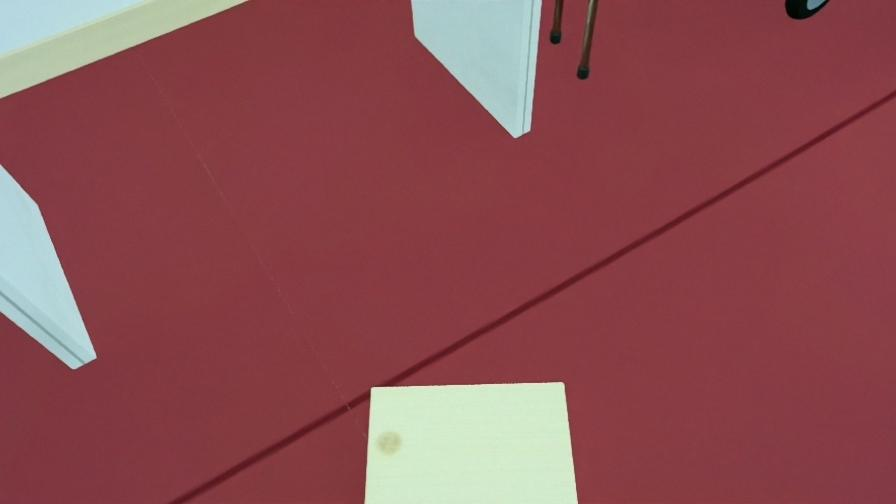

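>>> move:
  target: {"side":"left","x":0.473,"y":0.112,"z":0.314,"quat_wxyz":[0.9996,-0.03,0,0]}
  cameras: []

>>> move:
  target: {"side":"left","x":0.423,"y":0.112,"z":0.25,"quat_wxyz":[0.9996,-0.03,0,0]}
  cameras: []

>>> move:
  target: {"side":"left","x":0.373,"y":0.112,"z":0.187,"quat_wxyz":[0.9996,-0.03,0,0]}
  cameras: []

>>> move:
  target: {"side":"left","x":0.323,"y":0.112,"z":0.125,"quat_wxyz":[0.9996,-0.03,0,0]}
  cameras: []

>>> move:
  target: {"side":"left","x":0.273,"y":0.112,"z":0.062,"quat_wxyz":[0.9996,-0.03,0,0]}
  cameras: []

>>> move:
  target: {"side":"left","x":0.273,"y":0.165,"z":0.062,"quat_wxyz":[0.9996,-0.03,0,0]}
  cameras: []

>>> move:
  target: {"side":"right","x":0.273,"y":-0.165,"z":0.062,"quat_wxyz":[0.9996,0.03,0,0]}
  cameras: ["head_camera"]

Scene clock: 237.37 s.
Joint torques (N m): left_arm=[-5.84 0.27 2.27 -8.49 0.11 -0.59 0.05] | right_arm=[-7.34 1.04 -0.85 -5.75 -0.5 0.94 -0.35]
External joint torques (N m): left_arm=[0.68 -0.77 0.16 0.32 -0.01 -0.44 0.05] | right_arm=[-0.42 0.91 -0.2 -0.28 -0.14 0.17 -0.32]
Motor temperatures (°C): left_arm=[31 28 31 36 34 32 37] | right_arm=[34 30 32 31 35 36 34]
Wrist force (N): left_arm=[0.1 2.3 -7.4] | right_arm=[2.8 0.2 -4.9]
Wrist torque (N m): left_arm=[-0.41 0.09 0.11] | right_arm=[-0.02 0.28 -0.09]
Wrist force, peak (N): left_arm=[-0.5 3.5 -8.4] | right_arm=[3.4 0.5 -4.9]
move: done
base_odometry: x=-0.089 y=+1.290 heading=-0.541
lidar_m: 1.24 0.98 1.62 2.13 4.29 1.42 1.02 0.96 1.00 1.30 3.15 1.47
base_status: not commanded
joint_positions: torso_squat_rad=+1.020 torso_shift_rad=+0.480 torso_pitch_rad=+1.020 torso_yaw_rad=+0.000 left_shoulder_pitch_rad=-0.875 left_shoulder_roll_rad=+0.459 left_shoulder_yaw_rad=-0.368 left_elbow_rad=-1.974 left_forearm_roll_rad=+0.256 left_wrist_pitch_rad=+1.663 left_hand_roll_rad=+0.724 left_gripper_m=+0.099 right_shoulder_pitch_rad=-1.063 right_shoulder_roll_rad=-0.261 right_shoulder_yaw_rad=+0.296 right_elbow_rad=-0.995 right_forearm_roll_rad=-0.462 right_wrist_pitch_rad=+1.405 right_hand_roll_rad=-0.432 right_gripper_m=+0.099 head_pan_rad=+0.000 head_tilt_rad=+0.000
joint_status: all done
wheel_motors_off: 0
motor_effort: left_wheel=-9(13) right_wheel=+15(17)
chest: x=+0.2049 y=+0.0001 z=+0.7674 quat_wxyz=(+0.873, +0.000, +0.488, +0.000) (m; base frame)
left_hand: x=+0.4732 y=+0.1116 z=+0.3140 quat_wxyz=(+1.000, -0.031, +0.001, +0.000) (m; base frame)
left_hand_status: reached (checked arc, planned for 1.3 s): 0 mm and 0.2 deg off.
right_hand: x=+0.3668 y=-0.1047 z=+0.1681 quat_wxyz=(+0.965, +0.048, +0.257, -0.013) (m; base frame)
pictures: none
No camera images: "cameras" was empty.

Scene clock: 238.17 s.
Joint torques (N m): left_arm=[-4.37 -1.02 1.78 -8.74 0.04 -0.16 0.17] | right_arm=[-7.16 1.25 -0.83 -5.75 -0.57 0.8 -0.38]
External joint torques (N m): left_arm=[-0.67 -1.29 0.65 -0.11 -0.07 -0.01 0.17] | right_arm=[-0.24 1.12 -0.17 -0.28 -0.21 0.03 -0.36]
Motor temperatures (°C): left_arm=[31 28 31 36 34 32 37] | right_arm=[34 30 32 31 35 36 34]
Wrist force (N): left_arm=[1.1 2.0 -7.8] | right_arm=[2.2 0.6 -4.8]
Wrist torque (N m): left_arm=[-0.39 0.23 0.07] | right_arm=[-0.08 0.22 -0.06]
Wrist force, peak (N): left_arm=[0.1 3.0 -8.8] | right_arm=[3.0 0.8 -4.6]
move: done
base_odometry: x=-0.089 y=+1.290 heading=-0.541
lidar_m: 1.36 0.99 1.60 2.14 4.30 1.43 1.02 0.96 0.99 1.30 3.16 1.47
base_status: not commanded
joint_positions: torso_squat_rad=+1.020 torso_shift_rad=+0.480 torso_pitch_rad=+1.020 torso_yaw_rad=+0.000 left_shoulder_pitch_rad=-0.744 left_shoulder_roll_rad=+0.438 left_shoulder_yaw_rad=-0.453 left_elbow_rad=-1.831 left_forearm_roll_rad=+0.152 left_wrist_pitch_rad=+1.401 left_hand_roll_rad=+0.740 left_gripper_m=+0.099 right_shoulder_pitch_rad=-1.063 right_shoulder_roll_rad=-0.261 right_shoulder_yaw_rad=+0.296 right_elbow_rad=-0.995 right_forearm_roll_rad=-0.462 right_wrist_pitch_rad=+1.405 right_hand_roll_rad=-0.432 right_gripper_m=+0.099 head_pan_rad=+0.000 head_tilt_rad=+0.000
joint_status: all done
wheel_motors_off: 0
motor_effort: left_wheel=-10(11) right_wheel=+14(17)
chest: x=+0.2049 y=+0.0001 z=+0.7674 quat_wxyz=(+0.873, +0.000, +0.488, +0.000) (m; base frame)
left_hand: x=+0.4229 y=+0.1121 z=+0.2501 quat_wxyz=(+1.000, -0.030, +0.000, +0.000) (m; base frame)
left_hand_status: reached (checked arc, planned for 0.5 s): 0 mm and 0.0 deg off.
right_hand: x=+0.3668 y=-0.1047 z=+0.1681 quat_wxyz=(+0.965, +0.048, +0.257, -0.013) (m; base frame)
pictures: none
No camera images: "cameras" was empty.

Scene clock: 239.03 s.
Joint torques (N m): left_arm=[-1.76 -1.43 0.65 -7.73 -0.05 -0.2 0.21] | right_arm=[-7.2 1.35 -0.69 -5.65 -0.48 0.9 -0.3]
External joint torques (N m): left_arm=[-0.28 -0.92 0.48 0 -0.15 -0.05 0.22] | right_arm=[-0.27 1.22 -0.03 -0.17 -0.13 0.13 -0.28]
Motor temperatures (°C): left_arm=[31 28 31 36 34 32 37] | right_arm=[34 30 32 31 35 36 34]
Wrist force (N): left_arm=[1.1 2.7 -7.3] | right_arm=[2.2 0.6 -4.1]
Wrist torque (N m): left_arm=[-0.38 0.18 0.08] | right_arm=[-0.06 0.18 -0.08]
Wrist force, peak (N): left_arm=[0.4 2.2 -8.6] | right_arm=[2.6 0.8 -5.1]
move: done
base_odometry: x=-0.089 y=+1.290 heading=-0.541
lidar_m: 1.41 1.00 1.60 2.15 4.29 1.41 1.02 0.96 0.99 1.31 3.16 1.47
base_status: not commanded
joint_positions: torso_squat_rad=+1.020 torso_shift_rad=+0.480 torso_pitch_rad=+1.020 torso_yaw_rad=+0.000 left_shoulder_pitch_rad=-0.679 left_shoulder_roll_rad=+0.394 left_shoulder_yaw_rad=-0.520 left_elbow_rad=-1.601 left_forearm_roll_rad=+0.063 left_wrist_pitch_rad=+1.129 left_hand_roll_rad=+0.774 left_gripper_m=+0.099 right_shoulder_pitch_rad=-1.063 right_shoulder_roll_rad=-0.261 right_shoulder_yaw_rad=+0.296 right_elbow_rad=-0.995 right_forearm_roll_rad=-0.462 right_wrist_pitch_rad=+1.405 right_hand_roll_rad=-0.432 right_gripper_m=+0.099 head_pan_rad=+0.000 head_tilt_rad=+0.000
joint_status: all done
wheel_motors_off: 0
motor_effort: left_wheel=-9(11) right_wheel=+15(16)
chest: x=+0.2049 y=+0.0001 z=+0.7674 quat_wxyz=(+0.873, +0.000, +0.488, +0.000) (m; base frame)
left_hand: x=+0.3729 y=+0.1121 z=+0.1872 quat_wxyz=(+1.000, -0.030, +0.000, +0.000) (m; base frame)
left_hand_status: reached (checked arc, planned for 0.6 s): 0 mm and 0.0 deg off.
right_hand: x=+0.3668 y=-0.1047 z=+0.1681 quat_wxyz=(+0.965, +0.048, +0.257, -0.013) (m; base frame)
pictures: none
No camera images: "cameras" was empty.

Scene clock: 240.10 s.
Joint torques (N m): left_arm=[-0.61 -2.17 -0.33 -5.76 -0.09 -0.19 0.07] | right_arm=[-7.3 1.02 -1.21 -5.53 -0.53 0.91 -0.35]
External joint torques (N m): left_arm=[-0.75 -0.65 0.26 0.3 -0.17 -0.03 0.07] | right_arm=[-0.37 0.88 -0.56 -0.06 -0.17 0.14 -0.32]
Motor temperatures (°C): left_arm=[31 28 31 36 34 32 37] | right_arm=[34 30 32 31 35 36 34]
Wrist force (N): left_arm=[1.1 2.5 -8.0] | right_arm=[2.7 0.9 -4.7]
Wrist torque (N m): left_arm=[-0.42 0.22 0.05] | right_arm=[-0.11 0.25 -0.06]
Wrist force, peak (N): left_arm=[-0.3 2.4 -8.5] | right_arm=[2.7 0.9 -4.7]
move: done
base_odometry: x=-0.089 y=+1.290 heading=-0.541
lidar_m: 1.48 1.00 1.61 2.14 4.30 1.43 1.02 0.96 0.99 1.29 3.15 1.48
base_status: not commanded
joint_positions: torso_squat_rad=+1.020 torso_shift_rad=+0.480 torso_pitch_rad=+1.020 torso_yaw_rad=+0.000 left_shoulder_pitch_rad=-0.687 left_shoulder_roll_rad=+0.317 left_shoulder_yaw_rad=-0.570 left_elbow_rad=-1.261 left_forearm_roll_rad=-0.027 left_wrist_pitch_rad=+0.835 left_hand_roll_rad=+0.836 left_gripper_m=+0.099 right_shoulder_pitch_rad=-1.063 right_shoulder_roll_rad=-0.261 right_shoulder_yaw_rad=+0.296 right_elbow_rad=-0.995 right_forearm_roll_rad=-0.462 right_wrist_pitch_rad=+1.405 right_hand_roll_rad=-0.432 right_gripper_m=+0.099 head_pan_rad=+0.000 head_tilt_rad=+0.000
joint_status: all done
wheel_motors_off: 0
motor_effort: left_wheel=-10(12) right_wheel=+15(17)
chest: x=+0.2049 y=+0.0001 z=+0.7674 quat_wxyz=(+0.873, +0.000, +0.488, +0.000) (m; base frame)
left_hand: x=+0.3229 y=+0.1120 z=+0.1250 quat_wxyz=(+1.000, -0.030, +0.000, +0.000) (m; base frame)
left_hand_status: reached (checked arc, planned for 0.7 s): 0 mm and 0.0 deg off.
right_hand: x=+0.3668 y=-0.1047 z=+0.1681 quat_wxyz=(+0.965, +0.048, +0.257, -0.013) (m; base frame)
pictures: none
No camera images: "cameras" was empty.

Scene clock: 241.40 s.
Joint torques (N m): left_arm=[0.58 -3.76 -0.71 -2.28 -0.02 -0.15 0.12] | right_arm=[-7.6 1.23 -1.28 -5.55 -0.53 0.85 -0.26]
External joint torques (N m): left_arm=[0.1 -0.38 -0.02 0.55 -0.06 0.01 0.12] | right_arm=[-0.67 1.1 -0.63 -0.08 -0.17 0.08 -0.24]
Motor temperatures (°C): left_arm=[31 28 31 36 34 32 37] | right_arm=[34 30 32 31 35 36 34]
Wrist force (N): left_arm=[0.2 1.3 -8.1] | right_arm=[2.8 0.4 -4.2]
Wrist torque (N m): left_arm=[-0.26 0.11 0.14] | right_arm=[-0.03 0.25 -0.04]
Wrist force, peak (N): left_arm=[0.7 2.0 -8.7] | right_arm=[3.2 1.2 -4.6]
move: done
base_odometry: x=-0.089 y=+1.290 heading=-0.541
lidar_m: 1.46 0.99 1.60 2.14 4.30 1.44 1.02 0.95 0.99 1.31 3.14 1.47
base_status: not commanded
joint_positions: torso_squat_rad=+1.020 torso_shift_rad=+0.480 torso_pitch_rad=+1.020 torso_yaw_rad=+0.000 left_shoulder_pitch_rad=-0.840 left_shoulder_roll_rad=+0.157 left_shoulder_yaw_rad=-0.594 left_elbow_rad=-0.623 left_forearm_roll_rad=-0.198 left_wrist_pitch_rad=+0.420 left_hand_roll_rad=+1.023 left_gripper_m=+0.099 right_shoulder_pitch_rad=-1.063 right_shoulder_roll_rad=-0.261 right_shoulder_yaw_rad=+0.296 right_elbow_rad=-0.995 right_forearm_roll_rad=-0.462 right_wrist_pitch_rad=+1.405 right_hand_roll_rad=-0.432 right_gripper_m=+0.099 head_pan_rad=+0.000 head_tilt_rad=+0.000
joint_status: all done
wheel_motors_off: 0
motor_effort: left_wheel=-10(11) right_wheel=+15(16)
chest: x=+0.2049 y=+0.0000 z=+0.7674 quat_wxyz=(+0.873, +0.000, +0.488, +0.000) (m; base frame)
left_hand: x=+0.2731 y=+0.1119 z=+0.0622 quat_wxyz=(+1.000, -0.030, +0.000, +0.000) (m; base frame)
left_hand_status: reached (checked arc, planned for 1.0 s): 0 mm and 0.0 deg off.
right_hand: x=+0.3668 y=-0.1047 z=+0.1681 quat_wxyz=(+0.965, +0.048, +0.257, -0.013) (m; base frame)
pictures: none
No camera images: "cameras" was empty.

Scene clock: 242.27 s.
Joint torques (N m): left_arm=[0.82 -1.69 -0.59 -3 -0.24 -0.52 -0.08] | right_arm=[-7.03 0.88 -1.1 -5.59 -0.39 0.84 -0.27]
External joint torques (N m): left_arm=[-0.79 -1.21 -0.25 -0.27 -0.28 -0.36 -0.08] | right_arm=[-0.11 0.75 -0.44 -0.12 -0.04 0.07 -0.25]
Motor temperatures (°C): left_arm=[31 28 31 36 34 32 37] | right_arm=[34 30 32 31 35 36 34]
Wrist force (N): left_arm=[0.9 2.2 -8.1] | right_arm=[2.6 0.8 -4.5]
Wrist torque (N m): left_arm=[-0.35 0.15 0.08] | right_arm=[-0.08 0.25 -0.08]
Wrist force, peak (N): left_arm=[0.7 3.2 -8.4] | right_arm=[3.1 0.3 -4.5]
move: done
base_odometry: x=-0.089 y=+1.290 heading=-0.541
lidar_m: 1.71 0.99 1.60 2.14 4.30 1.41 1.02 0.97 0.98 1.30 3.16 1.47
base_status: not commanded
joint_positions: torso_squat_rad=+1.020 torso_shift_rad=+0.480 torso_pitch_rad=+1.020 torso_yaw_rad=+0.000 left_shoulder_pitch_rad=-0.774 left_shoulder_roll_rad=+0.291 left_shoulder_yaw_rad=-0.612 left_elbow_rad=-0.734 left_forearm_roll_rad=-0.035 left_wrist_pitch_rad=+0.396 left_hand_roll_rad=+0.903 left_gripper_m=+0.099 right_shoulder_pitch_rad=-1.063 right_shoulder_roll_rad=-0.261 right_shoulder_yaw_rad=+0.296 right_elbow_rad=-0.995 right_forearm_roll_rad=-0.462 right_wrist_pitch_rad=+1.405 right_hand_roll_rad=-0.432 right_gripper_m=+0.099 head_pan_rad=+0.000 head_tilt_rad=+0.000
joint_status: all done
wheel_motors_off: 0
motor_effort: left_wheel=-8(11) right_wheel=+15(17)
chest: x=+0.2049 y=+0.0001 z=+0.7674 quat_wxyz=(+0.873, +0.000, +0.488, +0.000) (m; base frame)
left_hand: x=+0.2729 y=+0.1651 z=+0.0619 quat_wxyz=(+1.000, -0.030, +0.000, +0.000) (m; base frame)
left_hand_status: reached (checked arc, planned for 0.4 s): 0 mm and 0.0 deg off.
right_hand: x=+0.3668 y=-0.1047 z=+0.1681 quat_wxyz=(+0.965, +0.048, +0.257, -0.013) (m; base frame)
pictures: none
No camera images: "cameras" was empty.

Scene clock: 243.57 s.
Joint torques (N m): left_arm=[1.06 -1.62 -0.46 -2.79 -0.3 -0.5 0] | right_arm=[1.37 1.68 0.13 -2.79 -0.27 0.09 0.24]
External joint torques (N m): left_arm=[-0.54 -1.14 -0.12 -0.07 -0.34 -0.34 0.01] | right_arm=[-0.65 1.16 -0.17 -0.39 -0.33 0.18 0.24]
Motor temperatures (°C): left_arm=[31 28 31 36 34 32 37] | right_arm=[34 30 32 31 35 36 34]
Wrist force (N): left_arm=[0.6 1.7 -7.7] | right_arm=[-0.8 1.0 -5.1]
Wrist torque (N m): left_arm=[-0.33 0.15 0.04] | right_arm=[-0.12 0.03 -0.05]
Wrist force, peak (N): left_arm=[0.5 2.2 -8.6] | right_arm=[-2.1 2.1 -5.3]
move: done
base_odometry: x=-0.089 y=+1.290 heading=-0.541
lidar_m: 1.34 0.99 1.61 2.14 4.30 1.43 1.02 0.96 1.00 1.30 3.15 1.47
base_status: not commanded
joint_positions: torso_squat_rad=+1.020 torso_shift_rad=+0.480 torso_pitch_rad=+1.020 torso_yaw_rad=+0.000 left_shoulder_pitch_rad=-0.774 left_shoulder_roll_rad=+0.291 left_shoulder_yaw_rad=-0.612 left_elbow_rad=-0.734 left_forearm_roll_rad=-0.035 left_wrist_pitch_rad=+0.396 left_hand_roll_rad=+0.903 left_gripper_m=+0.099 right_shoulder_pitch_rad=-0.734 right_shoulder_roll_rad=-0.224 right_shoulder_yaw_rad=+0.405 right_elbow_rad=-0.739 right_forearm_roll_rad=+0.039 right_wrist_pitch_rad=+0.395 right_hand_roll_rad=-0.682 right_gripper_m=+0.099 head_pan_rad=+0.000 head_tilt_rad=+0.000
joint_status: all done
wheel_motors_off: 0
motor_effort: left_wheel=-9(10) right_wheel=+16(18)
chest: x=+0.2048 y=+0.0001 z=+0.7674 quat_wxyz=(+0.873, +0.000, +0.488, +0.000) (m; base frame)
left_hand: x=+0.2729 y=+0.1650 z=+0.0619 quat_wxyz=(+1.000, -0.030, +0.000, +0.000) (m; base frame)
right_hand: x=+0.2728 y=-0.1652 z=+0.0622 quat_wxyz=(+1.000, +0.030, +0.000, +0.000) (m; base frame)
right_hand_status: reached (checked arc, planned for 1.0 s): 0 mm and 0.0 deg off.
pictures: head_camera
camera_calibration:
head_camera: T_world_to_cam=[[-0.011135, -0.999504, -0.0294561, 0.0285545], [-0.8207, 0.025964, -0.570769, 0.856143], [0.57125, 0.0178191, -0.820582, 0.424408], [0, 0, 0, 1]] pos_world=[0.460512, -0.00125111, 0.837762]

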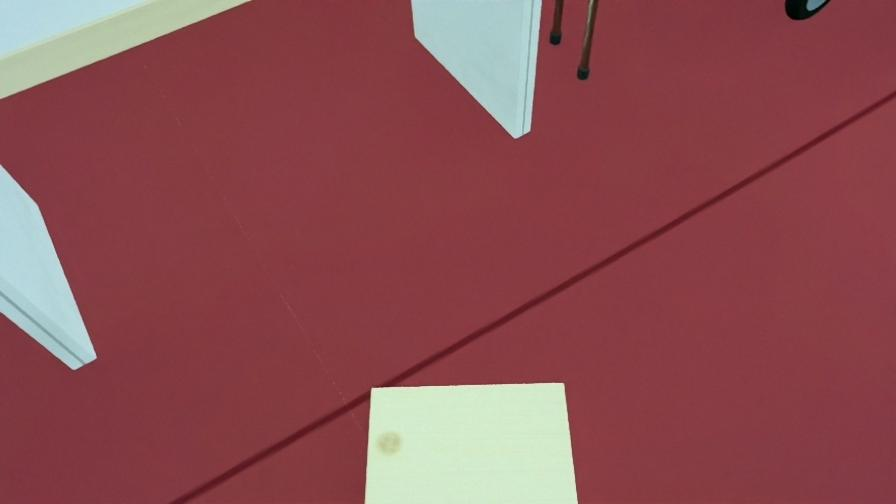

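>>> move:
  joints: {"right_shoulder_pitch_rad":-0.774,"right_shoulder_roll_rad":-0.291,"right_shoulder_yaw_rad":0.612,"right_elbow_rad":-0.734,"right_forearm_roll_rad":0.035,"right_wrist_pitch_rad":0.396,"right_hand_roll_rad":-0.903,"torso_squat_rad":1.033,"torso_shift_rad":0.485,"head_tilt_rad":0.35}
  cameras: []

>>> move:
  base: {"x_m_s":0.25,"for_s":1.633}

Scene clock: 247.13 s.
Joint torques (N m): left_arm=[1.26 -1.42 -0.4 -2.81 -0.23 -0.48 0.03] | right_arm=[1.18 0.07 0.03 -2.02 -0.16 -0.03 0.24]
External joint torques (N m): left_arm=[-0.34 -0.94 -0.06 -0.09 -0.27 -0.32 0.03] | right_arm=[-0.48 0.01 -0.2 0.48 -0.23 0.08 0.24]
Motor temperatures (°C): left_arm=[31 28 31 36 34 32 37] | right_arm=[34 30 32 31 35 36 34]
Wrist force (N): left_arm=[0.9 2.8 -7.9] | right_arm=[-0.4 1.1 -5.4]
Wrist torque (N m): left_arm=[-0.43 0.17 0.08] | right_arm=[-0.12 0.09 -0.07]
Wrist force, peak (N): left_arm=[0.1 3.0 -8.4] | right_arm=[-0.7 1.0 -5.8]
move: done
base_odometry: x=-0.089 y=+1.290 heading=-0.541
lidar_m: 1.43 0.99 1.61 2.14 4.29 1.43 1.01 0.96 1.00 1.32 3.16 1.46
base_status: not commanded
joint_positions: torso_squat_rad=+1.033 torso_shift_rad=+0.485 torso_pitch_rad=+1.020 torso_yaw_rad=+0.000 left_shoulder_pitch_rad=-0.774 left_shoulder_roll_rad=+0.290 left_shoulder_yaw_rad=-0.612 left_elbow_rad=-0.734 left_forearm_roll_rad=-0.035 left_wrist_pitch_rad=+0.396 left_hand_roll_rad=+0.903 left_gripper_m=+0.099 right_shoulder_pitch_rad=-0.774 right_shoulder_roll_rad=-0.291 right_shoulder_yaw_rad=+0.612 right_elbow_rad=-0.734 right_forearm_roll_rad=+0.035 right_wrist_pitch_rad=+0.396 right_hand_roll_rad=-0.903 right_gripper_m=+0.099 head_pan_rad=+0.000 head_tilt_rad=+0.350
joint_status: all done
wheel_motors_off: 0
motor_effort: left_wheel=-9(11) right_wheel=+14(17)
chest: x=+0.2028 y=+0.0001 z=+0.7597 quat_wxyz=(+0.873, +0.000, +0.488, +0.000) (m; base frame)
left_hand: x=+0.2709 y=+0.1650 z=+0.0542 quat_wxyz=(+1.000, -0.030, +0.000, +0.000) (m; base frame)
right_hand: x=+0.2707 y=-0.1654 z=+0.0542 quat_wxyz=(+1.000, +0.029, +0.000, +0.000) (m; base frame)
pictures: none
No camera images: "cameras" was empty.

Scene clock: 249.70 s.
Joint torques (N m): left_arm=[1.94 -1.69 -0.25 -2.91 -0.26 -0.44 0.02] | right_arm=[2.29 0.18 -0.16 -2.3 -0.24 0.11 0.22]
External joint torques (N m): left_arm=[0.34 -1.21 0.09 -0.18 -0.3 -0.29 0.02] | right_arm=[0.64 0.12 -0.39 0.2 -0.31 0.22 0.22]
Motor temperatures (°C): left_arm=[31 28 31 36 34 32 37] | right_arm=[34 30 32 31 35 36 34]
Wrist force (N): left_arm=[0.3 2.1 -7.9] | right_arm=[-0.5 0.8 -5.0]
Wrist torque (N m): left_arm=[-0.40 0.10 0.07] | right_arm=[-0.08 0.05 -0.05]
Wrist force, peak (N): left_arm=[1.0 1.3 -8.7] | right_arm=[-0.9 0.8 -5.8]
move: done
base_odometry: x=+0.261 y=+1.080 heading=-0.541
lidar_m: 0.83 1.27 0.67 1.71 4.15 1.94 1.39 1.30 1.35 1.77 4.26 1.11
base_status: done (sent for 1.63 of 1.63 s)
joint_positions: torso_squat_rad=+1.033 torso_shift_rad=+0.485 torso_pitch_rad=+1.020 torso_yaw_rad=+0.000 left_shoulder_pitch_rad=-0.774 left_shoulder_roll_rad=+0.290 left_shoulder_yaw_rad=-0.612 left_elbow_rad=-0.734 left_forearm_roll_rad=-0.035 left_wrist_pitch_rad=+0.396 left_hand_roll_rad=+0.903 left_gripper_m=+0.099 right_shoulder_pitch_rad=-0.774 right_shoulder_roll_rad=-0.291 right_shoulder_yaw_rad=+0.612 right_elbow_rad=-0.734 right_forearm_roll_rad=+0.035 right_wrist_pitch_rad=+0.396 right_hand_roll_rad=-0.903 right_gripper_m=+0.099 head_pan_rad=+0.000 head_tilt_rad=+0.350
joint_status: not commanded
wheel_motors_off: 0
motor_effort: left_wheel=-5(20) right_wheel=+3(43)
chest: x=+0.2029 y=+0.0001 z=+0.7597 quat_wxyz=(+0.873, +0.000, +0.488, +0.000) (m; base frame)
left_hand: x=+0.2710 y=+0.1650 z=+0.0542 quat_wxyz=(+1.000, -0.030, +0.000, +0.000) (m; base frame)
right_hand: x=+0.2708 y=-0.1654 z=+0.0541 quat_wxyz=(+1.000, +0.029, +0.000, +0.000) (m; base frame)
pictures: head_camera, left_wrist_camera, right_wrist_camera
camera_calibration:
head_camera: T_world_to_cam=[[-0.0206539, -0.999502, -0.0238728, 0.0272523], [-0.966671, 0.0260587, -0.254692, 0.639046], [0.255187, 0.0178167, -0.966727, 0.664369], [0, 0, 0, 1]] pos_world=[0.448772, -0.00125082, 0.805674]
left_wrist_camera: T_world_to_cam=[[0.999601, 0.0264889, -0.00983733, -0.275328], [0.027793, -0.858885, 0.511413, 0.135499], [0.00509764, -0.511482, -0.859279, 0.20206], [0, 0, 0, 1]] pos_world=[0.270422, 0.227022, 0.101622]
right_wrist_camera: T_world_to_cam=[[-0.999225, -0.0275319, -0.0281392, 0.266355], [-0.0385397, 0.829946, 0.556511, 0.144629], [0.0080322, 0.557164, -0.830364, 0.207096], [0, 0, 0, 1]] pos_world=[0.270059, -0.228088, 0.0989721]

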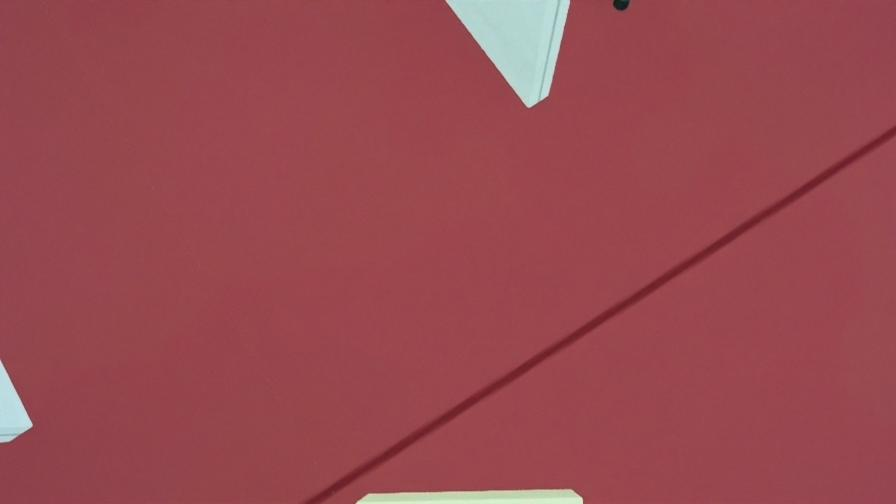

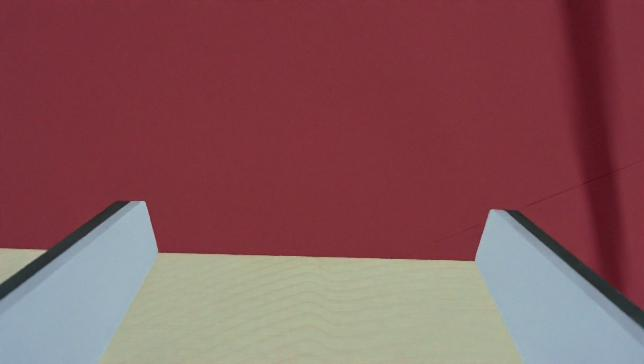

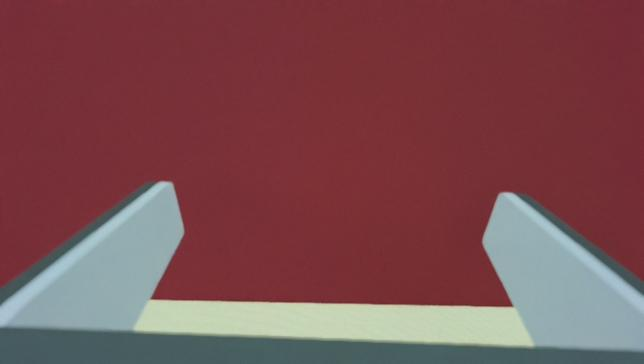

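>>> move:
  joints: {"left_shoulder_pitch_rad":-0.840,"left_shoulder_roll_rad":0.157,"left_shoulder_yaw_rad":-0.594,"left_elbow_rad":-0.623,"left_forearm_roll_rad":-0.198,"left_wrist_pitch_rad":0.420,"left_hand_roll_rad":1.023,"right_shoulder_pitch_rad":-0.840,"right_shoulder_roll_rad":-0.157,"right_shoulder_yaw_rad":0.594,"right_elbow_rad":-0.623,"right_forearm_roll_rad":0.198,"right_wrist_pitch_rad":0.420,"right_hand_roll_rad":-1.023}
  min_time_s: 2.5
  cameras: ["left_wrist_camera","right_wrist_camera"]

Scene clock: 254.47 s.
Joint torques (N m): left_arm=[-13.46 -40.39 -6.68 -19.59 2.87 -11.45 0.75] | right_arm=[-14.09 40.31 2.71 -19.65 -2.76 -9.81 -1.29]
External joint torques (N m): left_arm=[-14.06 -37.32 -6.04 -16.88 2.83 -11.32 0.75] | right_arm=[-14.71 37.64 2.14 -17.13 -2.84 -9.74 -1.29]
Motor temperatures (°C): left_arm=[31 28 31 36 34 33 37] | right_arm=[34 30 32 31 35 36 34]
Wrist force (N): left_arm=[-0.4 62.0 30.1] | right_arm=[-5.3 -50.8 23.4]
Wrist torque (N m): left_arm=[-2.12 0.40 -0.58] | right_arm=[1.34 0.59 1.19]
Wrist force, peak (N): left_arm=[-0.7 62.5 31.3] | right_arm=[-5.8 -51.9 23.6]
move: done
base_odometry: x=+0.261 y=+1.080 heading=-0.541
lidar_m: 1.34 1.26 0.68 1.71 4.16 1.93 1.38 1.30 1.34 1.76 4.28 1.09
base_status: not commanded
joint_positions: torso_squat_rad=+1.033 torso_shift_rad=+0.485 torso_pitch_rad=+1.019 torso_yaw_rad=+0.000 left_shoulder_pitch_rad=-0.837 left_shoulder_roll_rad=+0.166 left_shoulder_yaw_rad=-0.592 left_elbow_rad=-0.619 left_forearm_roll_rad=-0.199 left_wrist_pitch_rad=+0.423 left_hand_roll_rad=+1.023 left_gripper_m=+0.099 right_shoulder_pitch_rad=-0.836 right_shoulder_roll_rad=-0.166 right_shoulder_yaw_rad=+0.593 right_elbow_rad=-0.619 right_forearm_roll_rad=+0.199 right_wrist_pitch_rad=+0.422 right_hand_roll_rad=-1.023 right_gripper_m=+0.099 head_pan_rad=+0.000 head_tilt_rad=+0.350
joint_status: all done
wheel_motors_off: 0
motor_effort: left_wheel=-3(6) right_wheel=+1(6)
chest: x=+0.2025 y=+0.0001 z=+0.7600 quat_wxyz=(+0.873, +0.000, +0.488, +0.000) (m; base frame)
left_hand: x=+0.2692 y=+0.1216 z=+0.0535 quat_wxyz=(+1.000, -0.022, +0.002, +0.000) (m; base frame)
right_hand: x=+0.2689 y=-0.1213 z=+0.0535 quat_wxyz=(+1.000, +0.022, +0.002, +0.001) (m; base frame)
pictures: left_wrist_camera, right_wrist_camera
camera_calibration:
left_wrist_camera: T_world_to_cam=[[0.999578, 0.0256262, -0.0137042, -0.271998], [0.029047, -0.866702, 0.49798, 0.100042], [0.000883864, -0.498167, -0.86708, 0.179167], [0, 0, 0, 1]] pos_world=[0.268818, 0.182932, 0.101806]
right_wrist_camera: T_world_to_cam=[[-0.999283, -0.0296736, -0.0235206, 0.265139], [-0.0376989, 0.837754, 0.544744, 0.109773], [0.00353993, 0.54524, -0.838272, 0.182231], [0, 0, 0, 1]] pos_world=[0.268442, -0.183455, 0.0991976]

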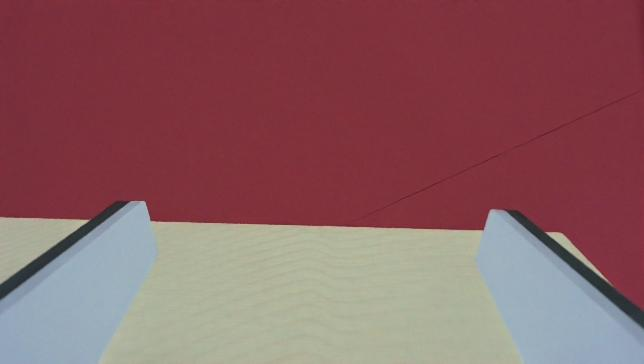

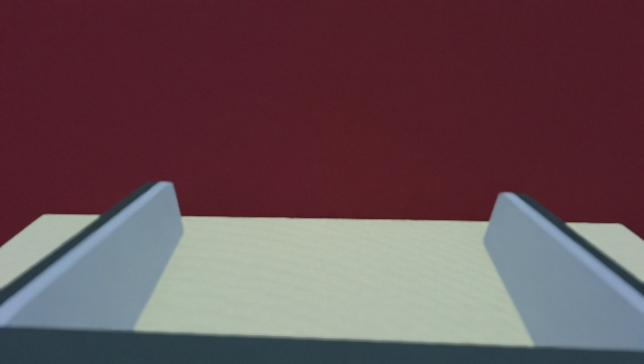

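>>> move:
  joints: {"torso_squat_rad":0.15,"torso_shift_rad":0.12}
  min_time_s: 3.6
  cameras: ["left_wrist_camera","head_camera"]

Scene clock: 259.90 s.
Joint torques (N m): left_arm=[-10.16 -39.18 -6.76 -20.26 3.63 -10.5 0.91] | right_arm=[-12.19 40.57 4.95 -21.9 -2.97 -9.75 -1.05]
External joint torques (N m): left_arm=[-10.78 -36.09 -6.11 -17.55 3.59 -10.37 0.91] | right_arm=[-12.85 37.9 4.38 -19.39 -3.05 -9.67 -1.05]
Motor temperatures (°C): left_arm=[31 29 31 36 34 33 37] | right_arm=[34 31 32 31 35 37 34]
Wrist force (N): left_arm=[2.5 54.1 -16.0] | right_arm=[-2.3 -50.9 -15.9]
Wrist torque (N m): left_arm=[-1.25 0.17 -1.04] | right_arm=[0.81 -0.23 0.56]
Wrist force, peak (N): left_arm=[-0.9 62.6 30.4] | right_arm=[-4.9 -51.7 23.7]
move: done
base_odometry: x=+0.261 y=+1.080 heading=-0.541
lidar_m: 0.82 0.90 0.67 1.70 4.18 1.95 1.38 1.31 1.35 1.79 4.21 1.10
base_status: not commanded
joint_positions: torso_squat_rad=+0.150 torso_shift_rad=+0.120 torso_pitch_rad=+1.020 torso_yaw_rad=+0.000 left_shoulder_pitch_rad=-0.837 left_shoulder_roll_rad=+0.166 left_shoulder_yaw_rad=-0.592 left_elbow_rad=-0.619 left_forearm_roll_rad=-0.199 left_wrist_pitch_rad=+0.423 left_hand_roll_rad=+1.023 left_gripper_m=+0.099 right_shoulder_pitch_rad=-0.837 right_shoulder_roll_rad=-0.166 right_shoulder_yaw_rad=+0.593 right_elbow_rad=-0.618 right_forearm_roll_rad=+0.199 right_wrist_pitch_rad=+0.422 right_hand_roll_rad=-1.023 right_gripper_m=+0.099 head_pan_rad=+0.000 head_tilt_rad=+0.350
joint_status: all done
wheel_motors_off: 0
motor_effort: left_wheel=-3(6) right_wheel=+4(7)
chest: x=+0.1187 y=+0.0001 z=+1.1295 quat_wxyz=(+0.873, +0.000, +0.488, +0.000) (m; base frame)
left_hand: x=+0.1847 y=+0.1212 z=+0.4228 quat_wxyz=(+1.000, -0.022, +0.002, -0.001) (m; base frame)
right_hand: x=+0.1842 y=-0.1216 z=+0.4227 quat_wxyz=(+1.000, +0.022, +0.003, +0.001) (m; base frame)
pictures: head_camera, left_wrist_camera
camera_calibration:
head_camera: T_world_to_cam=[[-0.0205705, -0.999504, -0.0238412, 0.0342714], [-0.966778, 0.0259628, -0.254297, 0.651388], [0.25479, 0.0178181, -0.966832, 1.04352], [0, 0, 0, 1]] pos_world=[0.364573, -0.00125111, 1.17538]
left_wrist_camera: T_world_to_cam=[[0.999572, 0.0252841, -0.014684, -0.182034], [0.0292386, -0.866396, 0.498501, -0.0821451], [-0.000118028, -0.498717, -0.866765, 0.499479], [0, 0, 0, 1]] pos_world=[0.184417, 0.182531, 0.471208]

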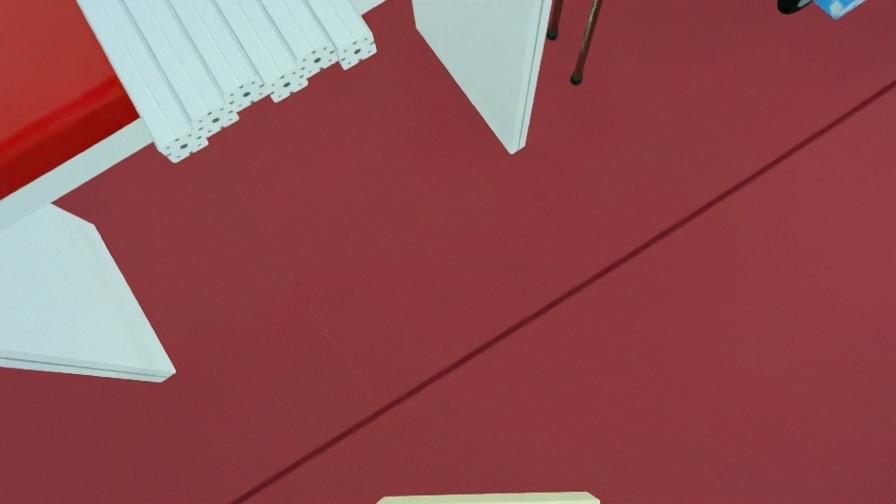

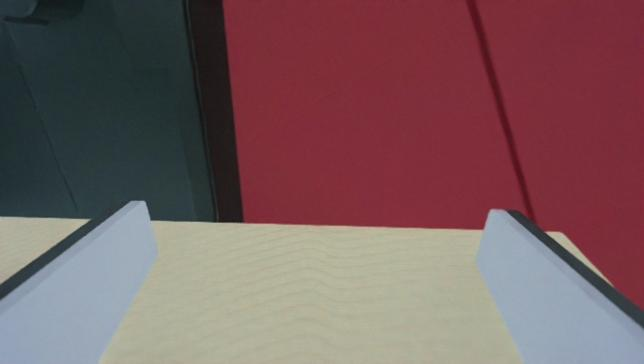

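>>> move:
  base: {"turn_rad_s":-0.7,"for_s":1.753}
  joints: {"left_shoulder_pitch_rad":-0.687,"left_shoulder_roll_rad":0.317,"left_shoulder_yaw_rad":-0.570,"left_elbow_rad":-1.261,"left_forearm_roll_rad":-0.027,"left_wrist_pitch_rad":0.835,"left_hand_roll_rad":0.836,"right_shoulder_pitch_rad":-0.687,"right_shoulder_roll_rad":-0.317,"right_shoulder_yaw_rad":0.570,"right_elbow_rad":-1.261,"right_forearm_roll_rad":0.027,"right_wrist_pitch_rad":0.835,"right_hand_roll_rad":-0.836}
  min_time_s: 2.5
  cameras: ["head_camera"]

>>> move:
  base: {"x_m_s":0.35,"for_s":1.9}
  joints: {"left_shoulder_pitch_rad":-0.679,"left_shoulder_roll_rad":0.394,"left_shoulder_yaw_rad":-0.520,"left_elbow_rad":-1.601,"left_forearm_roll_rad":0.063,"left_wrist_pitch_rad":1.129,"left_hand_roll_rad":0.774,"right_shoulder_pitch_rad":-0.679,"right_shoulder_roll_rad":-0.394,"right_shoulder_yaw_rad":0.520,"right_elbow_rad":-1.601,"right_forearm_roll_rad":-0.063,"right_wrist_pitch_rad":1.129,"right_hand_roll_rad":-0.774}
  min_time_s: 2
  cameras: ["head_camera"]

Scene clock: 270.20 s.
Joint torques (N m): left_arm=[0.22 -1.73 1.08 -6.24 0.32 -0.13 -0.26] | right_arm=[1.58 0.29 -1.42 -6.22 -0.23 0.06 0.28]
External joint torques (N m): left_arm=[0.09 -0.21 1.66 -0.18 0.24 0.03 -0.26] | right_arm=[1.24 -0.76 -1.86 -0.55 -0.35 0.16 0.28]
Motor temperatures (°C): left_arm=[31 29 31 37 34 34 37] | right_arm=[34 32 32 32 35 38 34]
Wrist force (N): left_arm=[0.3 0.8 -8.0] | right_arm=[-0.3 1.4 -5.4]
Wrist torque (N m): left_arm=[-0.18 0.14 0.08] | right_arm=[-0.15 0.07 -0.08]
Wrist force, peak (N): left_arm=[2.3 55.0 -16.4] | right_arm=[-1.9 -51.4 -16.2]
move: done
base_odometry: x=+0.261 y=+1.080 heading=-1.777
lidar_m: 2.66 1.09 0.83 1.07 0.67 1.45 2.61 2.57 1.51 1.29 1.29 1.50
base_status: done (sent for 1.77 of 1.77 s)
joint_positions: torso_squat_rad=+0.150 torso_shift_rad=+0.120 torso_pitch_rad=+1.020 torso_yaw_rad=+0.000 left_shoulder_pitch_rad=-0.687 left_shoulder_roll_rad=+0.317 left_shoulder_yaw_rad=-0.570 left_elbow_rad=-1.261 left_forearm_roll_rad=-0.027 left_wrist_pitch_rad=+0.835 left_hand_roll_rad=+0.836 left_gripper_m=+0.099 right_shoulder_pitch_rad=-0.687 right_shoulder_roll_rad=-0.317 right_shoulder_yaw_rad=+0.570 right_elbow_rad=-1.261 right_forearm_roll_rad=+0.027 right_wrist_pitch_rad=+0.835 right_hand_roll_rad=-0.836 right_gripper_m=+0.099 head_pan_rad=+0.000 head_tilt_rad=+0.350
joint_status: all done
wheel_motors_off: 0
motor_effort: left_wheel=+25(39) right_wheel=-4(35)
chest: x=+0.1185 y=+0.0001 z=+1.1296 quat_wxyz=(+0.873, +0.000, +0.488, +0.000) (m; base frame)
left_hand: x=+0.2364 y=+0.1117 z=+0.4873 quat_wxyz=(+1.000, -0.030, +0.000, +0.000) (m; base frame)
right_hand: x=+0.2364 y=-0.1115 z=+0.4873 quat_wxyz=(+1.000, +0.030, +0.000, +0.000) (m; base frame)
pictures: head_camera
camera_calibration:
head_camera: T_world_to_cam=[[-0.0206577, -0.999502, -0.0238737, 0.0343446], [-0.966671, 0.0260626, -0.254692, 0.651695], [0.255187, 0.0178167, -0.966728, 1.0436], [0, 0, 0, 1]] pos_world=[0.364372, -0.00125081, 1.17567]

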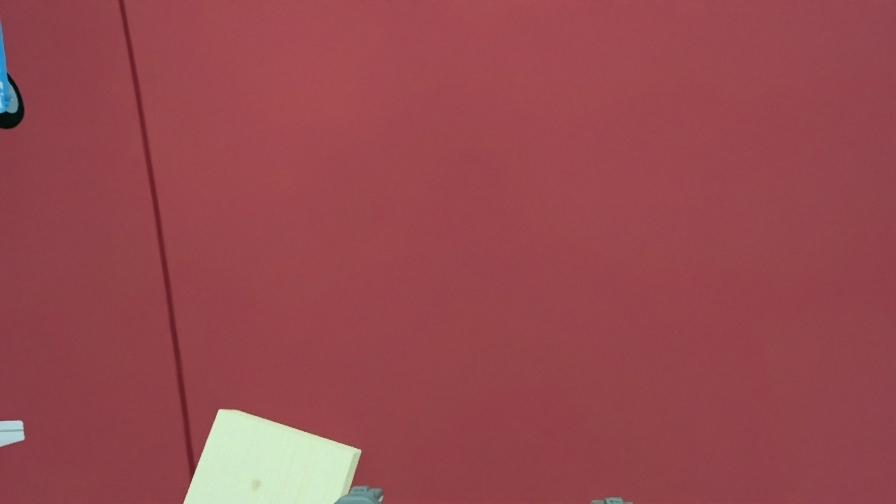

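Scene clock: 273.30 s.
Joint torques (N m): left_arm=[-0.95 -0.91 1.15 -7.69 0.15 -0.16 -0.36] | right_arm=[0.44 -0.77 -2.07 -7.82 -0.36 0.14 0.2]
External joint torques (N m): left_arm=[0.53 -0.4 0.98 0.04 0.05 -0.01 -0.36] | right_arm=[1.6 -0.77 -1.78 -0.58 -0.5 0.24 0.2]
Motor temperatures (°C): left_arm=[31 29 31 37 34 34 37] | right_arm=[34 31 32 32 35 38 34]
Wrist force (N): left_arm=[0.3 1.3 -7.4] | right_arm=[-0.4 1.6 -5.2]
Wrist torque (N m): left_arm=[-0.30 0.12 0.06] | right_arm=[-0.18 0.08 -0.07]
Wrist force, peak (N): left_arm=[0.7 0.7 -8.5] | right_arm=[-0.1 2.0 -5.7]
move: done
base_odometry: x=+0.124 y=+0.429 heading=-1.777
lidar_m: 2.32 1.29 0.74 0.75 0.82 1.17 2.95 2.26 1.30 1.13 1.13 1.33
base_status: done (sent for 1.9 of 1.9 s)
joint_positions: torso_squat_rad=+0.150 torso_shift_rad=+0.120 torso_pitch_rad=+1.020 torso_yaw_rad=+0.000 left_shoulder_pitch_rad=-0.679 left_shoulder_roll_rad=+0.394 left_shoulder_yaw_rad=-0.520 left_elbow_rad=-1.601 left_forearm_roll_rad=+0.063 left_wrist_pitch_rad=+1.129 left_hand_roll_rad=+0.774 left_gripper_m=+0.099 right_shoulder_pitch_rad=-0.679 right_shoulder_roll_rad=-0.394 right_shoulder_yaw_rad=+0.520 right_elbow_rad=-1.601 right_forearm_roll_rad=-0.063 right_wrist_pitch_rad=+1.129 right_hand_roll_rad=-0.774 right_gripper_m=+0.099 head_pan_rad=+0.000 head_tilt_rad=+0.350
joint_status: all done
wheel_motors_off: 0
motor_effort: left_wheel=-4(59) right_wheel=+4(32)
chest: x=+0.1185 y=+0.0001 z=+1.1296 quat_wxyz=(+0.873, +0.000, +0.488, +0.000) (m; base frame)
left_hand: x=+0.2865 y=+0.1121 z=+0.5494 quat_wxyz=(+1.000, -0.030, +0.000, +0.000) (m; base frame)
right_hand: x=+0.2865 y=-0.1118 z=+0.5494 quat_wxyz=(+1.000, +0.030, +0.000, +0.000) (m; base frame)
pictures: head_camera
camera_calibration:
head_camera: T_world_to_cam=[[-0.0206539, -0.999502, -0.0238728, 0.0343441], [-0.966671, 0.0260587, -0.254692, 0.651792], [0.255187, 0.0178167, -0.966727, 1.04357], [0, 0, 0, 1]] pos_world=[0.364472, -0.00125082, 1.17567]

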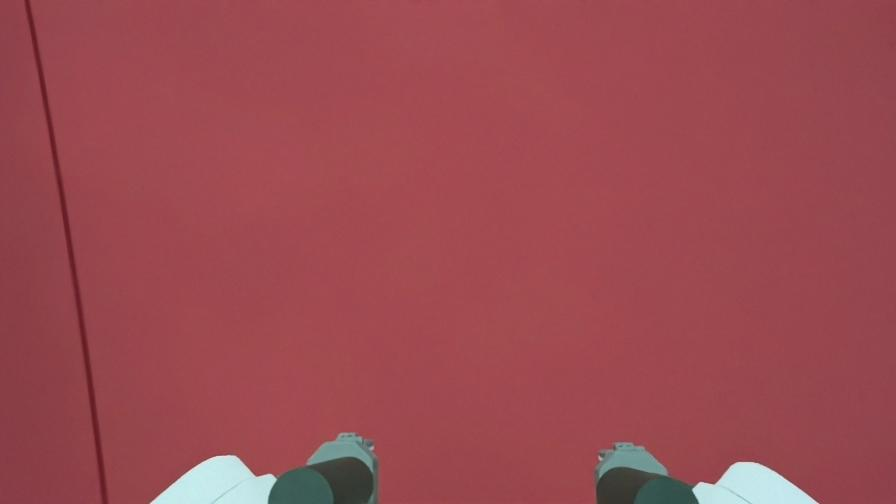

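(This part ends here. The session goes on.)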